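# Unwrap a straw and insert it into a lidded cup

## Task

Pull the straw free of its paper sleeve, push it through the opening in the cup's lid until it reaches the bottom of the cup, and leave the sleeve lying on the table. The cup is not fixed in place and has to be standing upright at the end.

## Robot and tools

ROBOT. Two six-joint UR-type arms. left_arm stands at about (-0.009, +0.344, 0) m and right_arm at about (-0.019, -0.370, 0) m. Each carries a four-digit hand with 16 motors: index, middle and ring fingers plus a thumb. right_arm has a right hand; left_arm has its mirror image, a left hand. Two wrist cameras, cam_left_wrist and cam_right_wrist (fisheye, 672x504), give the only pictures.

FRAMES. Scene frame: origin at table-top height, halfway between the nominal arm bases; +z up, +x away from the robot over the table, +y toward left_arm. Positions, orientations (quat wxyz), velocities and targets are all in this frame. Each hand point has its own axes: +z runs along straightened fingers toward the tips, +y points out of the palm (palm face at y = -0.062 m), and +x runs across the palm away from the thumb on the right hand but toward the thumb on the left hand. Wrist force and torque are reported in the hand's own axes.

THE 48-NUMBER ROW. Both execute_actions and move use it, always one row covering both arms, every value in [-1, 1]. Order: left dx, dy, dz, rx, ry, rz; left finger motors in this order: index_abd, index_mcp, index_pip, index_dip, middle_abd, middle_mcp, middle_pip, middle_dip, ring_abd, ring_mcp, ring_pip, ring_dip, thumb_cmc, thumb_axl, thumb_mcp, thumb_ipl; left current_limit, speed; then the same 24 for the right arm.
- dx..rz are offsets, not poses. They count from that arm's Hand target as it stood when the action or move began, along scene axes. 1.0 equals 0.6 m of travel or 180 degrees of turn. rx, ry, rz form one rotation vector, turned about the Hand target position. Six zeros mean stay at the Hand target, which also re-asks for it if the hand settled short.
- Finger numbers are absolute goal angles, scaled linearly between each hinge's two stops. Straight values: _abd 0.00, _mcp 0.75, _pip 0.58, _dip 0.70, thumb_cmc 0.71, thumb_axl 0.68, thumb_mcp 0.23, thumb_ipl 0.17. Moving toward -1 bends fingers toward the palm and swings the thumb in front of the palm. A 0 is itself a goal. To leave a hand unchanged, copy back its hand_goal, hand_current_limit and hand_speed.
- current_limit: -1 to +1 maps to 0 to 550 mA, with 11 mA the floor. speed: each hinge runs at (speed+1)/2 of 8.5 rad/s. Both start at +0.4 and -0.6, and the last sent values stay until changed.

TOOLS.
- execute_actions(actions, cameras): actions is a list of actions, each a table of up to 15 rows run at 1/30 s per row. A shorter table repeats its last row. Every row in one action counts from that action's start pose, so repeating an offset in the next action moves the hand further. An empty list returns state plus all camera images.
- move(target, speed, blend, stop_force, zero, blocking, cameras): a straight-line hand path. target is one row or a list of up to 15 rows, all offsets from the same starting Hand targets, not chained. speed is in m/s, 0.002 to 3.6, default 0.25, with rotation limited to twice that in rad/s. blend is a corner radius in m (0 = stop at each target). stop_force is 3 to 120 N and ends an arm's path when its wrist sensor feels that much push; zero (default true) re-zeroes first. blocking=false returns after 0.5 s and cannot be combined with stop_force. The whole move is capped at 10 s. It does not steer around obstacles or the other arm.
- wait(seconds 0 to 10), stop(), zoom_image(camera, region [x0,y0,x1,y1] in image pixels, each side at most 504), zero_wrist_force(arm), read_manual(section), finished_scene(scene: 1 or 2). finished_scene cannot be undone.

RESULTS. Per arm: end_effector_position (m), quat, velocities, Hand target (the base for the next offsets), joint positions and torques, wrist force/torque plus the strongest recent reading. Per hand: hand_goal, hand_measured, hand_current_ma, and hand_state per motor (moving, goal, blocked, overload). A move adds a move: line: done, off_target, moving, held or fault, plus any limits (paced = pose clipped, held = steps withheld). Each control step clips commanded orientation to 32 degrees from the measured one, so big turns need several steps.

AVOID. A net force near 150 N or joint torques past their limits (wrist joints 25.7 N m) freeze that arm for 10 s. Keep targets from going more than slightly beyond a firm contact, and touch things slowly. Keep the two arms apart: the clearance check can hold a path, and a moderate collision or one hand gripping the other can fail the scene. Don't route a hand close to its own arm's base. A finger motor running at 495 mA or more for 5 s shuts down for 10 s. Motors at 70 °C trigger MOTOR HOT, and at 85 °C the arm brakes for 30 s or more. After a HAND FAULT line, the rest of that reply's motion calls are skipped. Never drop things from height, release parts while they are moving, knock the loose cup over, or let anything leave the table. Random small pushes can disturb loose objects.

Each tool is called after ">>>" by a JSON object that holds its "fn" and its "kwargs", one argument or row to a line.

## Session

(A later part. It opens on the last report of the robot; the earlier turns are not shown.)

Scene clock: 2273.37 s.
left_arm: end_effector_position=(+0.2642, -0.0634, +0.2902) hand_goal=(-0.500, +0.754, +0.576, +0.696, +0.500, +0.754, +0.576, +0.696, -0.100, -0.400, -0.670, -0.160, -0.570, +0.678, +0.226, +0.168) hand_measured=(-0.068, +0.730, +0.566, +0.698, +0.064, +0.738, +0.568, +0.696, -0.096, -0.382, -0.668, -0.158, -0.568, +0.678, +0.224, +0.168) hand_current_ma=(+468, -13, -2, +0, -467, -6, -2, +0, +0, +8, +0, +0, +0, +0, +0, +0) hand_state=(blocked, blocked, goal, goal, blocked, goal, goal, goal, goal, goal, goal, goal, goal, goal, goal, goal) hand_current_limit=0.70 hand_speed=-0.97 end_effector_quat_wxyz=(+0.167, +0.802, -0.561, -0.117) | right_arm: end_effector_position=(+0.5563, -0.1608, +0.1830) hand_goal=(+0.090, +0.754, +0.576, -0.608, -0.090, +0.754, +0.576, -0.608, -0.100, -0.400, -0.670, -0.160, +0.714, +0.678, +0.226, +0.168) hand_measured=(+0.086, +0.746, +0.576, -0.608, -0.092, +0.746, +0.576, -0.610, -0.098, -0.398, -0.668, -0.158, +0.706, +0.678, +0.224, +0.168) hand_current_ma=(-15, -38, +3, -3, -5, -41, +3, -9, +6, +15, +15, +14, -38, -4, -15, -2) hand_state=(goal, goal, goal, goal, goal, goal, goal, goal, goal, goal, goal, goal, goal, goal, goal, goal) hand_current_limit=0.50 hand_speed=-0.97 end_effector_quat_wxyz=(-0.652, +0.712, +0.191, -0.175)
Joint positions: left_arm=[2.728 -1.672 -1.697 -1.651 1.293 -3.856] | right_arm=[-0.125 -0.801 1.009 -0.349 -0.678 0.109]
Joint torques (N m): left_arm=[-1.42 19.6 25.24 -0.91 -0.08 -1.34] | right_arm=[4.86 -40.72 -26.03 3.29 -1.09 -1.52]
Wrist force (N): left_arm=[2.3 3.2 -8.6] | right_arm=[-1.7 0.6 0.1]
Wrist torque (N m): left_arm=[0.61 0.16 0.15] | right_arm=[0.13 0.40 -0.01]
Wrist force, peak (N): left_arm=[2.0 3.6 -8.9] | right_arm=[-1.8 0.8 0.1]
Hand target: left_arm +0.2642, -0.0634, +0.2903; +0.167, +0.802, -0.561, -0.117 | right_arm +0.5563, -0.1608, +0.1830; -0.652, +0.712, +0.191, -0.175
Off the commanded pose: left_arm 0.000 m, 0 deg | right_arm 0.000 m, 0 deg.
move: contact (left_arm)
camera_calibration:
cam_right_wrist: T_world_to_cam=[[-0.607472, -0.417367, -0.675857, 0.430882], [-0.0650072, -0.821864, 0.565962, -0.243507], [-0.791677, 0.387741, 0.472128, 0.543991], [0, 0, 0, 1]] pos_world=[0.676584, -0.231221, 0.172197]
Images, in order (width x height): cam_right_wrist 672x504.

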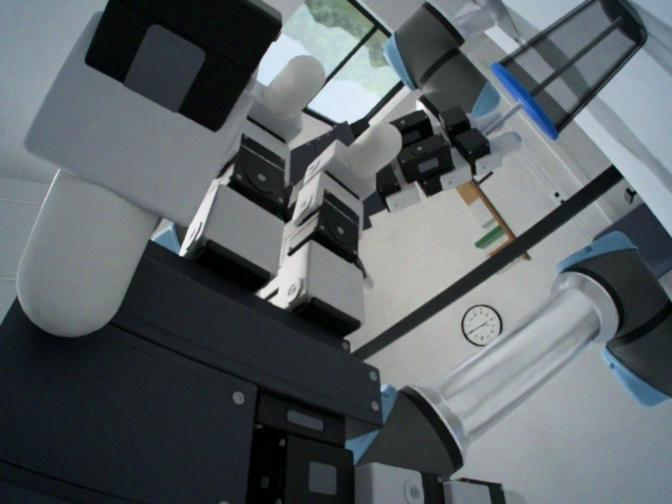

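>>> {"fn": "move", "kwargs": {
  "target": [0,0,-0.0067,0,0,0,-0.5,0.754,0.576,0.696,0.5,0.754,0.576,0.696,-0.1,-0.4,-0.67,-0.16,-0.57,0.678,0.226,0.168,0.7,-0.97,0,0,0,0,0,0,0.09,0.754,0.576,-0.609,-0.09,0.754,0.576,-0.609,-0.1,-0.4,-0.67,-0.16,0.714,0.678,0.226,0.168,0.5,-0.97],
  "speed": 0.004,
  "stop_force": 4,
  "cameras": ["cam_right_wrist"]
}}

>>> {"fn": "zoom_image", "kwargs": {
  "camera": "cam_right_wrist",
  "region": [480, 0, 672, 150]
}}

Scene clock: 2288.00 s.
left_arm: end_effector_position=(+0.2642, -0.0634, +0.2863) hand_goal=(-0.500, +0.754, +0.576, +0.696, +0.500, +0.754, +0.576, +0.696, -0.100, -0.400, -0.670, -0.160, -0.570, +0.678, +0.226, +0.168) hand_measured=(-0.068, +0.728, +0.566, +0.698, +0.064, +0.736, +0.566, +0.696, -0.096, -0.382, -0.668, -0.158, -0.568, +0.678, +0.224, +0.168) hand_current_ma=(+468, -15, -2, +0, -467, -7, -2, +0, +0, +8, +0, +0, +0, +0, +0, +0) hand_state=(blocked, blocked, goal, goal, blocked, goal, goal, goal, goal, goal, goal, goal, goal, goal, goal, goal) hand_current_limit=0.70 hand_speed=-0.97 end_effector_quat_wxyz=(+0.167, +0.802, -0.561, -0.117) | right_arm: end_effector_position=(+0.5563, -0.1608, +0.1830) hand_goal=(+0.090, +0.754, +0.576, -0.608, -0.090, +0.754, +0.576, -0.608, -0.100, -0.400, -0.670, -0.160, +0.714, +0.678, +0.226, +0.168) hand_measured=(+0.086, +0.746, +0.576, -0.608, -0.092, +0.746, +0.576, -0.610, -0.098, -0.398, -0.668, -0.158, +0.706, +0.678, +0.224, +0.168) hand_current_ma=(-15, -38, +3, -3, -5, -41, +3, -9, +6, +15, +15, +14, -38, -4, -15, -2) hand_state=(goal, goal, goal, goal, goal, goal, goal, goal, goal, goal, goal, goal, goal, goal, goal, goal) hand_current_limit=0.50 hand_speed=-0.97 end_effector_quat_wxyz=(-0.652, +0.712, +0.191, -0.175)
Joint positions: left_arm=[2.728 -1.674 -1.705 -1.64 1.293 -3.856] | right_arm=[-0.125 -0.801 1.009 -0.349 -0.678 0.109]
Joint torques (N m): left_arm=[-1.03 12.35 8.6 3.12 -0.11 -1.23] | right_arm=[5.37 -40.04 -25.78 3.4 -1.2 -1.6]
Wrist force (N): left_arm=[2.5 3.4 -9.6] | right_arm=[-1.2 0.5 0.1]
Wrist torque (N m): left_arm=[0.64 0.20 0.17] | right_arm=[0.11 0.34 0.03]
Wrist force, peak (N): left_arm=[2.3 3.6 -9.7] | right_arm=[-1.7 0.9 0.0]
Hand target: left_arm +0.2642, -0.0634, +0.2863; +0.167, +0.802, -0.561, -0.117 | right_arm +0.5563, -0.1608, +0.1830; -0.652, +0.712, +0.191, -0.175
Off the commanded pose: left_arm 0.000 m, 0 deg | right_arm 0.000 m, 0 deg.
move: done
camera_calibration:
cam_right_wrist: T_world_to_cam=[[-0.607472, -0.417367, -0.675857, 0.430882], [-0.0650072, -0.821864, 0.565962, -0.243507], [-0.791677, 0.387741, 0.472128, 0.543991], [0, 0, 0, 1]] pos_world=[0.676584, -0.231221, 0.172197]
Images, in order (width x height): cam_right_wrist 672x504.

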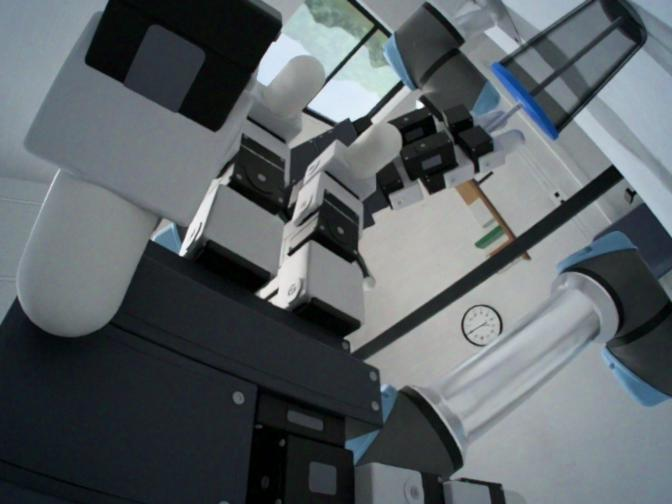

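Scaled by 2.625 from the camera's 672x504 image, which has a finer 960x720 frame.

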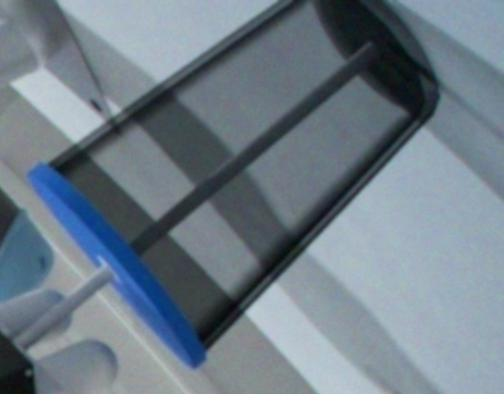

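>>> {"fn": "move", "kwargs": {
  "target": [0,0,0,0,0,0,0.06,0.754,0.576,0.696,-0.06,0.754,0.576,0.696,-0.1,-0.4,-0.67,-0.16,-0.57,0.678,0.226,0.168,0.7,-0.97,0,0,0,0,0,0,0.09,0.754,0.576,-0.609,-0.09,0.754,0.576,-0.609,-0.1,-0.4,-0.67,-0.16,0.714,0.678,0.226,0.168,0.5,-0.97],
  "speed": 0.02
}}

>>> {"fn": "wait", "kwargs": {
  "seconds": 2.5,
  "cameras": ["cam_right_wrist", "cam_left_wrist"]
}}

>>> {"fn": "zoom_image", "kwargs": {
  "camera": "cam_right_wrist",
  "region": [400, 0, 672, 210]
}}

Scene clock: 2295.33 s.
left_arm: end_effector_position=(+0.2642, -0.0634, +0.2863) hand_goal=(+0.060, +0.754, +0.576, +0.696, -0.060, +0.754, +0.576, +0.696, -0.100, -0.400, -0.670, -0.160, -0.570, +0.678, +0.226, +0.168) hand_measured=(-0.068, +0.728, +0.566, +0.698, +0.064, +0.736, +0.566, +0.696, -0.096, -0.382, -0.668, -0.158, -0.568, +0.678, +0.224, +0.168) hand_current_ma=(+246, -15, -2, +0, -246, -7, -2, +0, +0, +8, +0, +0, +0, +0, +0, +0) hand_state=(moving, blocked, goal, goal, moving, goal, goal, goal, goal, goal, goal, goal, goal, goal, goal, goal) hand_current_limit=0.70 hand_speed=-0.97 end_effector_quat_wxyz=(+0.167, +0.802, -0.561, -0.117) | right_arm: end_effector_position=(+0.5563, -0.1608, +0.1830) hand_goal=(+0.090, +0.754, +0.576, -0.608, -0.090, +0.754, +0.576, -0.608, -0.100, -0.400, -0.670, -0.160, +0.714, +0.678, +0.226, +0.168) hand_measured=(+0.086, +0.746, +0.576, -0.608, -0.092, +0.746, +0.576, -0.610, -0.098, -0.398, -0.668, -0.158, +0.706, +0.678, +0.224, +0.168) hand_current_ma=(-15, -38, +3, -3, -5, -41, +3, -9, +6, +15, +15, +14, -38, -4, -15, -2) hand_state=(goal, goal, goal, goal, goal, goal, goal, goal, goal, goal, goal, goal, goal, goal, goal, goal) hand_current_limit=0.50 hand_speed=-0.97 end_effector_quat_wxyz=(-0.652, +0.712, +0.191, -0.175)
Joint positions: left_arm=[2.728 -1.674 -1.705 -1.64 1.293 -3.856] | right_arm=[-0.125 -0.801 1.009 -0.349 -0.678 0.109]
Joint torques (N m): left_arm=[-0.31 12.39 8.97 3.48 -0.02 -1.43] | right_arm=[5.04 -40.56 -25.93 3.39 -1.11 -1.71]
Wrist force (N): left_arm=[2.2 3.5 -9.8] | right_arm=[-1.5 0.5 0.3]
Wrist torque (N m): left_arm=[0.66 0.23 0.14] | right_arm=[0.09 0.36 0.01]
Wrist force, peak (N): left_arm=[2.5 3.9 -9.9] | right_arm=[-1.9 0.8 -0.1]
Hand target: left_arm +0.2642, -0.0634, +0.2863; +0.167, +0.802, -0.561, -0.117 | right_arm +0.5563, -0.1608, +0.1830; -0.652, +0.712, +0.191, -0.175
Off the commanded pose: left_arm 0.000 m, 0 deg | right_arm 0.000 m, 0 deg.
move: done

Scene clock: 2297.83 s.
left_arm: end_effector_position=(+0.2642, -0.0634, +0.2863) hand_goal=(+0.060, +0.754, +0.576, +0.696, -0.060, +0.754, +0.576, +0.696, -0.100, -0.400, -0.670, -0.160, -0.570, +0.678, +0.226, +0.168) hand_measured=(+0.056, +0.754, +0.574, +0.698, -0.056, +0.754, +0.574, +0.696, -0.096, -0.382, -0.668, -0.158, -0.568, +0.678, +0.224, +0.168) hand_current_ma=(+0, +0, +0, +0, +0, +0, +0, +0, +0, +8, +0, +0, +0, +0, +0, +0) hand_state=(goal, goal, goal, goal, goal, goal, goal, goal, goal, goal, goal, goal, goal, goal, goal, goal) hand_current_limit=0.70 hand_speed=-0.97 end_effector_quat_wxyz=(+0.167, +0.802, -0.561, -0.117) | right_arm: end_effector_position=(+0.5563, -0.1608, +0.1830) hand_goal=(+0.090, +0.754, +0.576, -0.608, -0.090, +0.754, +0.576, -0.608, -0.100, -0.400, -0.670, -0.160, +0.714, +0.678, +0.226, +0.168) hand_measured=(+0.086, +0.746, +0.576, -0.608, -0.092, +0.746, +0.576, -0.610, -0.098, -0.398, -0.668, -0.158, +0.706, +0.678, +0.224, +0.168) hand_current_ma=(-15, -38, +3, -3, -5, -41, +3, -9, +6, +15, +15, +14, -38, -4, -15, -2) hand_state=(goal, goal, goal, goal, goal, goal, goal, goal, goal, goal, goal, goal, goal, goal, goal, goal) hand_current_limit=0.50 hand_speed=-0.97 end_effector_quat_wxyz=(-0.652, +0.712, +0.191, -0.175)
Joint positions: left_arm=[2.728 -1.674 -1.705 -1.64 1.293 -3.856] | right_arm=[-0.125 -0.801 1.009 -0.349 -0.678 0.109]
Joint torques (N m): left_arm=[0.6 23.65 19.09 3.18 0.02 -1.38] | right_arm=[5.11 -40.42 -26.72 3.38 -1.19 -1.61]
Wrist force (N): left_arm=[0.7 -0.2 -0.7] | right_arm=[-1.8 0.7 0.4]
Wrist torque (N m): left_arm=[0.15 -0.06 0.01] | right_arm=[0.12 0.40 0.00]
Wrist force, peak (N): left_arm=[2.3 3.8 -9.8] | right_arm=[-1.8 0.7 0.4]
Hand target: left_arm +0.2642, -0.0634, +0.2863; +0.167, +0.802, -0.561, -0.117 | right_arm +0.5563, -0.1608, +0.1830; -0.652, +0.712, +0.191, -0.175
Off the commanded pose: left_arm 0.000 m, 0 deg | right_arm 0.000 m, 0 deg.
wait: 2.50 s; at rest by 0.17 s
camera_calibration:
cam_left_wrist: T_world_to_cam=[[0.250537, 0.930121, -0.268524, 0.0428057], [0.882918, -0.105754, 0.457462, -0.418054], [0.397097, -0.351696, -0.847716, 0.24615], [0, 0, 0, 1]] pos_world=[0.260637, 0.00254478, 0.411404]
cam_right_wrist: T_world_to_cam=[[-0.607472, -0.417367, -0.675857, 0.430882], [-0.0650072, -0.821864, 0.565962, -0.243507], [-0.791677, 0.387741, 0.472128, 0.543991], [0, 0, 0, 1]] pos_world=[0.676584, -0.231221, 0.172197]

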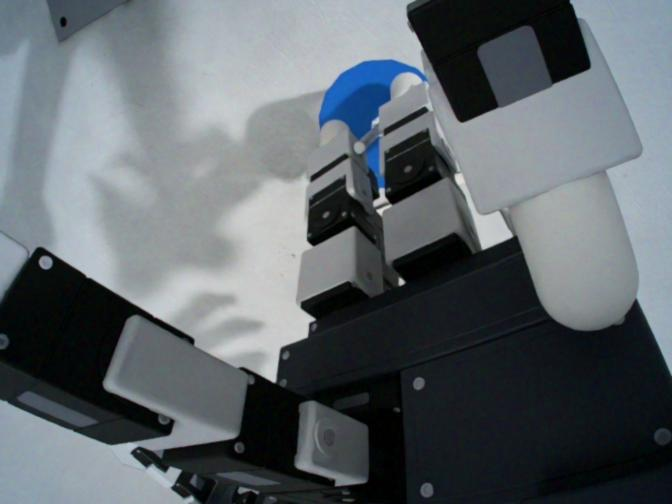

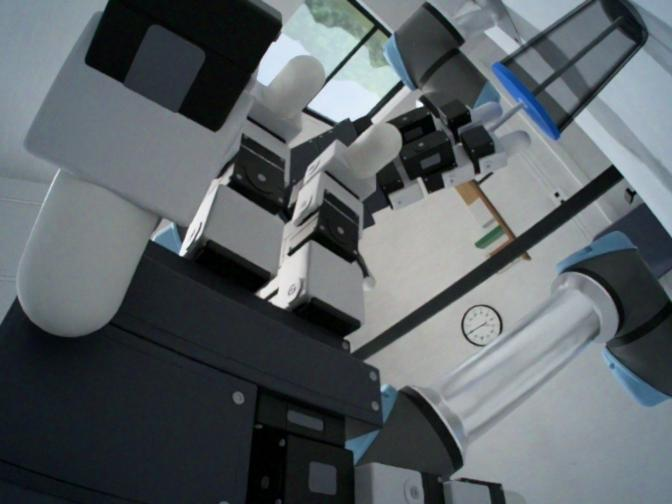

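Scaled by 1.853 from the camera's 672x504 image, which has a finer 960x720 frame.

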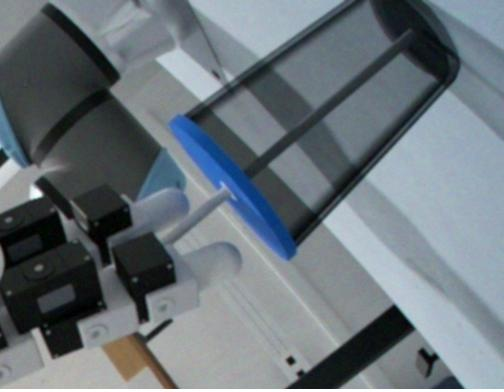

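>>> {"fn": "zoom_image", "kwargs": {
  "camera": "cam_left_wrist",
  "region": [290, 50, 440, 230]
}}

>>> {"fn": "zoom_image", "kwargs": {
  "camera": "cam_right_wrist",
  "region": [370, 60, 570, 220]
}}

Scaled by 2.800 from the camera's 672x504 image, which has a finer 960x720 frame.

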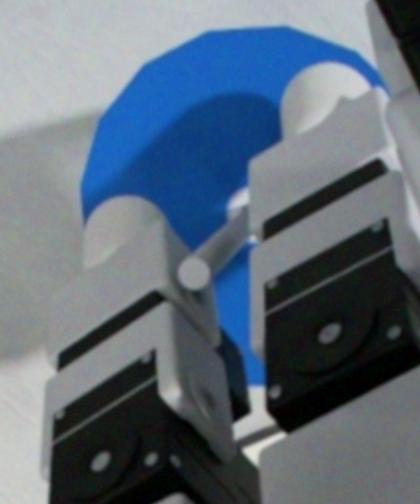

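Scaled by 2.520 from the camera's 672x504 image, which has a finer 960x720 frame.

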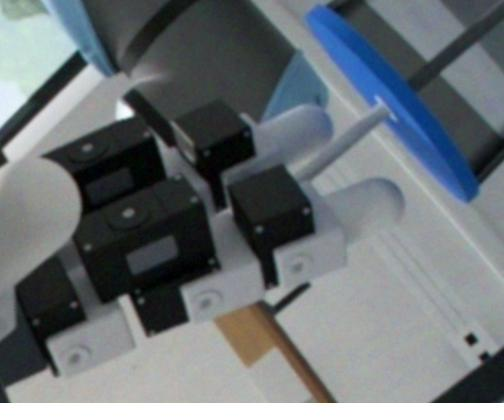

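>>> {"fn": "move", "kwargs": {
  "target": [0,0,0,0,0,0,0.13,0.754,0.576,0.696,-0.1,0.754,0.576,0.696,-0.1,-0.4,-0.67,-0.16,-0.57,0.678,0.226,0.168,0.7,-0.97,0,0,0,0,0,0,0.09,0.754,0.576,-0.609,-0.09,0.754,0.576,-0.609,-0.1,-0.4,-0.67,-0.16,0.714,0.678,0.226,0.168,0.5,-0.97],
  "speed": 0.02
}}

>>> {"fn": "wait", "kwargs": {
  "seconds": 1.5
}}

>>> {"fn": "move", "kwargs": {
  "target": [0,0,0.2,0,0,0,0.13,0.754,0.576,0.696,-0.1,0.754,0.576,0.696,-0.1,-0.4,-0.67,-0.16,-0.57,0.678,0.226,0.168,0.7,-0.97,0,0,0,0,0,0,0.09,0.754,0.576,-0.609,-0.09,0.754,0.576,-0.609,-0.1,-0.4,-0.67,-0.16,0.714,0.678,0.226,0.168,0.5,-0.97],
  "speed": 0.03,
  "stop_force": 3,
  "cameras": ["cam_right_wrist", "cam_left_wrist"]
}}

>>> {"fn": "zoom_image", "kwargs": {
  "camera": "cam_right_wrist",
  "region": [400, 0, 672, 210]
}}

Scene clock: 2332.63 s.
left_arm: end_effector_position=(+0.2642, -0.0634, +0.2863) hand_goal=(+0.130, +0.754, +0.576, +0.696, -0.100, +0.754, +0.576, +0.696, -0.100, -0.400, -0.670, -0.160, -0.570, +0.678, +0.226, +0.168) hand_measured=(+0.126, +0.754, +0.574, +0.698, -0.096, +0.754, +0.574, +0.696, -0.096, -0.382, -0.668, -0.158, -0.568, +0.678, +0.224, +0.168) hand_current_ma=(+0, +0, +0, +0, +0, +0, +0, +0, +0, +8, +0, +0, +0, +0, +0, +0) hand_state=(goal, goal, goal, goal, goal, goal, goal, goal, goal, goal, goal, goal, goal, goal, goal, goal) hand_current_limit=0.70 hand_speed=-0.97 end_effector_quat_wxyz=(+0.167, +0.802, -0.561, -0.117) | right_arm: end_effector_position=(+0.5563, -0.1608, +0.1830) hand_goal=(+0.090, +0.754, +0.576, -0.608, -0.090, +0.754, +0.576, -0.608, -0.100, -0.400, -0.670, -0.160, +0.714, +0.678, +0.226, +0.168) hand_measured=(+0.086, +0.746, +0.576, -0.608, -0.092, +0.746, +0.576, -0.610, -0.098, -0.398, -0.668, -0.158, +0.706, +0.678, +0.224, +0.168) hand_current_ma=(-15, -38, +3, -3, -5, -41, +3, -9, +6, +15, +15, +14, -38, -4, -15, -2) hand_state=(goal, goal, goal, goal, goal, goal, goal, goal, goal, goal, goal, goal, goal, goal, goal, goal) hand_current_limit=0.50 hand_speed=-0.97 end_effector_quat_wxyz=(-0.652, +0.712, +0.191, -0.175)
Joint positions: left_arm=[2.728 -1.674 -1.705 -1.64 1.293 -3.856] | right_arm=[-0.125 -0.801 1.009 -0.349 -0.678 0.109]
Joint torques (N m): left_arm=[0.11 33.95 26.96 3.05 -0.08 -1.69] | right_arm=[4.99 -40.56 -26.17 3.26 -1.02 -1.44]
Wrist force (N): left_arm=[0.6 0.0 -1.0] | right_arm=[-1.5 0.5 0.2]
Wrist torque (N m): left_arm=[0.21 -0.05 -0.01] | right_arm=[0.11 0.36 0.02]
Wrist force, peak (N): left_arm=[0.9 0.0 -0.9] | right_arm=[-1.9 0.5 0.3]
Hand target: left_arm +0.2642, -0.0634, +0.2863; +0.167, +0.802, -0.561, -0.117 | right_arm +0.5563, -0.1608, +0.1830; -0.652, +0.712, +0.191, -0.175
Off the commanded pose: left_arm 0.000 m, 0 deg | right_arm 0.000 m, 0 deg.
move: done

Scene clock: 2334.13 s.
left_arm: end_effector_position=(+0.2642, -0.0634, +0.2863) hand_goal=(+0.130, +0.754, +0.576, +0.696, -0.100, +0.754, +0.576, +0.696, -0.100, -0.400, -0.670, -0.160, -0.570, +0.678, +0.226, +0.168) hand_measured=(+0.126, +0.754, +0.574, +0.698, -0.096, +0.754, +0.574, +0.696, -0.096, -0.382, -0.668, -0.158, -0.568, +0.678, +0.224, +0.168) hand_current_ma=(+0, +0, +0, +0, +0, +0, +0, +0, +0, +8, +0, +0, +0, +0, +0, +0) hand_state=(goal, goal, goal, goal, goal, goal, goal, goal, goal, goal, goal, goal, goal, goal, goal, goal) hand_current_limit=0.70 hand_speed=-0.97 end_effector_quat_wxyz=(+0.167, +0.802, -0.561, -0.117) | right_arm: end_effector_position=(+0.5563, -0.1608, +0.1830) hand_goal=(+0.090, +0.754, +0.576, -0.608, -0.090, +0.754, +0.576, -0.608, -0.100, -0.400, -0.670, -0.160, +0.714, +0.678, +0.226, +0.168) hand_measured=(+0.086, +0.746, +0.576, -0.608, -0.092, +0.746, +0.576, -0.610, -0.098, -0.398, -0.668, -0.158, +0.706, +0.678, +0.224, +0.168) hand_current_ma=(-15, -38, +3, -3, -5, -41, +3, -9, +6, +15, +15, +14, -38, -4, -15, -2) hand_state=(goal, goal, goal, goal, goal, goal, goal, goal, goal, goal, goal, goal, goal, goal, goal, goal) hand_current_limit=0.50 hand_speed=-0.97 end_effector_quat_wxyz=(-0.652, +0.712, +0.191, -0.175)
Joint positions: left_arm=[2.728 -1.674 -1.705 -1.64 1.293 -3.856] | right_arm=[-0.125 -0.801 1.009 -0.349 -0.678 0.109]
Joint torques (N m): left_arm=[0.09 33.43 25.57 3.16 0.18 -1.53] | right_arm=[4.34 -40.96 -25.97 3.32 -1.18 -1.62]
Wrist force (N): left_arm=[0.4 -0.2 -0.6] | right_arm=[-1.6 0.7 0.2]
Wrist torque (N m): left_arm=[0.14 -0.02 -0.02] | right_arm=[0.13 0.38 0.01]
Wrist force, peak (N): left_arm=[0.4 -0.1 -1.1] | right_arm=[-1.8 0.5 0.4]
Hand target: left_arm +0.2642, -0.0634, +0.2863; +0.167, +0.802, -0.561, -0.117 | right_arm +0.5563, -0.1608, +0.1830; -0.652, +0.712, +0.191, -0.175
Off the commanded pose: left_arm 0.000 m, 0 deg | right_arm 0.000 m, 0 deg.
wait: 1.50 s; at rest by 0.17 s

Scene clock: 2339.23 s.
left_arm: end_effector_position=(+0.2642, -0.0634, +0.4063) hand_goal=(+0.130, +0.754, +0.576, +0.696, -0.100, +0.754, +0.576, +0.696, -0.100, -0.400, -0.670, -0.160, -0.570, +0.678, +0.226, +0.168) hand_measured=(+0.126, +0.754, +0.574, +0.698, -0.096, +0.754, +0.574, +0.696, -0.096, -0.382, -0.668, -0.158, -0.568, +0.678, +0.224, +0.168) hand_current_ma=(+0, +0, +0, +0, +0, +0, +0, +0, +0, +8, +0, +0, +0, +0, +0, +0) hand_state=(goal, goal, goal, goal, goal, goal, goal, goal, goal, goal, goal, goal, goal, goal, goal, goal) hand_current_limit=0.70 hand_speed=-0.97 end_effector_quat_wxyz=(+0.167, +0.802, -0.561, -0.117) | right_arm: end_effector_position=(+0.5563, -0.1608, +0.1830) hand_goal=(+0.090, +0.754, +0.576, -0.608, -0.090, +0.754, +0.576, -0.608, -0.100, -0.400, -0.670, -0.160, +0.714, +0.678, +0.226, +0.168) hand_measured=(+0.086, +0.746, +0.576, -0.608, -0.092, +0.746, +0.576, -0.610, -0.098, -0.398, -0.668, -0.158, +0.706, +0.678, +0.224, +0.168) hand_current_ma=(-15, -38, +3, -3, -5, -41, +3, -9, +6, +15, +15, +14, -38, -4, -15, -2) hand_state=(goal, goal, goal, goal, goal, goal, goal, goal, goal, goal, goal, goal, goal, goal, goal, goal) hand_current_limit=0.50 hand_speed=-0.97 end_effector_quat_wxyz=(-0.652, +0.712, +0.191, -0.175)
Joint positions: left_arm=[2.728 -1.65 -1.423 -1.946 1.293 -3.856] | right_arm=[-0.125 -0.801 1.009 -0.349 -0.678 0.109]
Joint torques (N m): left_arm=[-2.09 16.13 29.51 -0.07 0.61 1.29] | right_arm=[3.99 -40.9 -25.73 3.21 -1.1 -1.48]
Wrist force (N): left_arm=[0.6 0.2 -1.0] | right_arm=[-1.6 0.3 0.1]
Wrist torque (N m): left_arm=[0.23 -0.05 -0.01] | right_arm=[0.09 0.39 0.00]
Wrist force, peak (N): left_arm=[0.7 0.3 -1.3] | right_arm=[-1.7 0.8 0.2]
Hand target: left_arm +0.2642, -0.0634, +0.4063; +0.167, +0.802, -0.561, -0.117 | right_arm +0.5563, -0.1608, +0.1830; -0.652, +0.712, +0.191, -0.175
Off the commanded pose: left_arm 0.000 m, 0 deg | right_arm 0.000 m, 0 deg.
move: done
camera_calibration:
cam_left_wrist: T_world_to_cam=[[0.250537, 0.930121, -0.268524, 0.0750286], [0.882918, -0.105754, 0.457462, -0.472949], [0.397097, -0.351696, -0.847716, 0.347876], [0, 0, 0, 1]] pos_world=[0.260637, 0.00254478, 0.531404]
cam_right_wrist: T_world_to_cam=[[-0.607472, -0.417367, -0.675857, 0.430882], [-0.0650072, -0.821864, 0.565962, -0.243507], [-0.791677, 0.387741, 0.472128, 0.543991], [0, 0, 0, 1]] pos_world=[0.676584, -0.231221, 0.172197]

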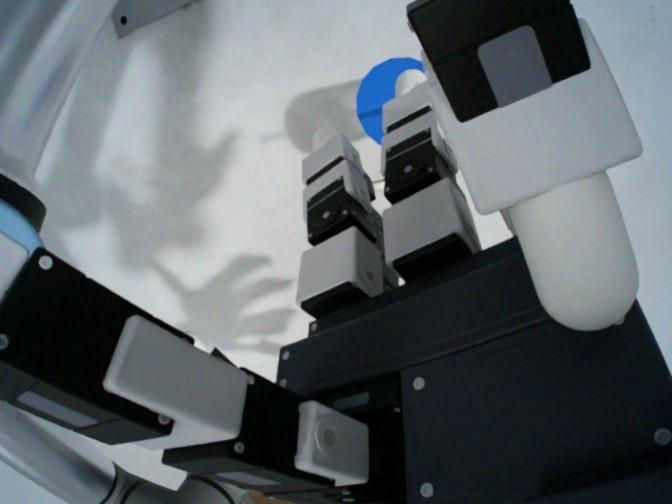

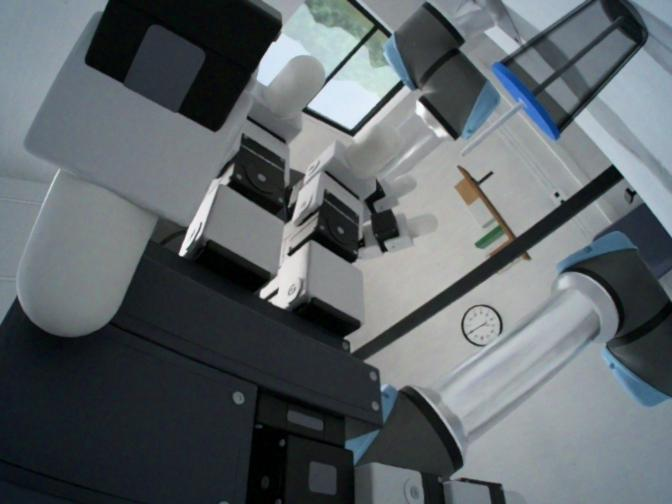

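Scaled by 1.853 from the camera's 672x504 image, which has a finer 960x720 frame.

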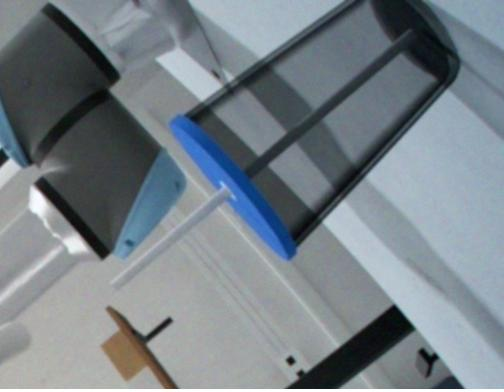

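>>> {"fn": "finished_scene", "kwargs": {
  "scene": 1
}}

The scene is finished: the task was done.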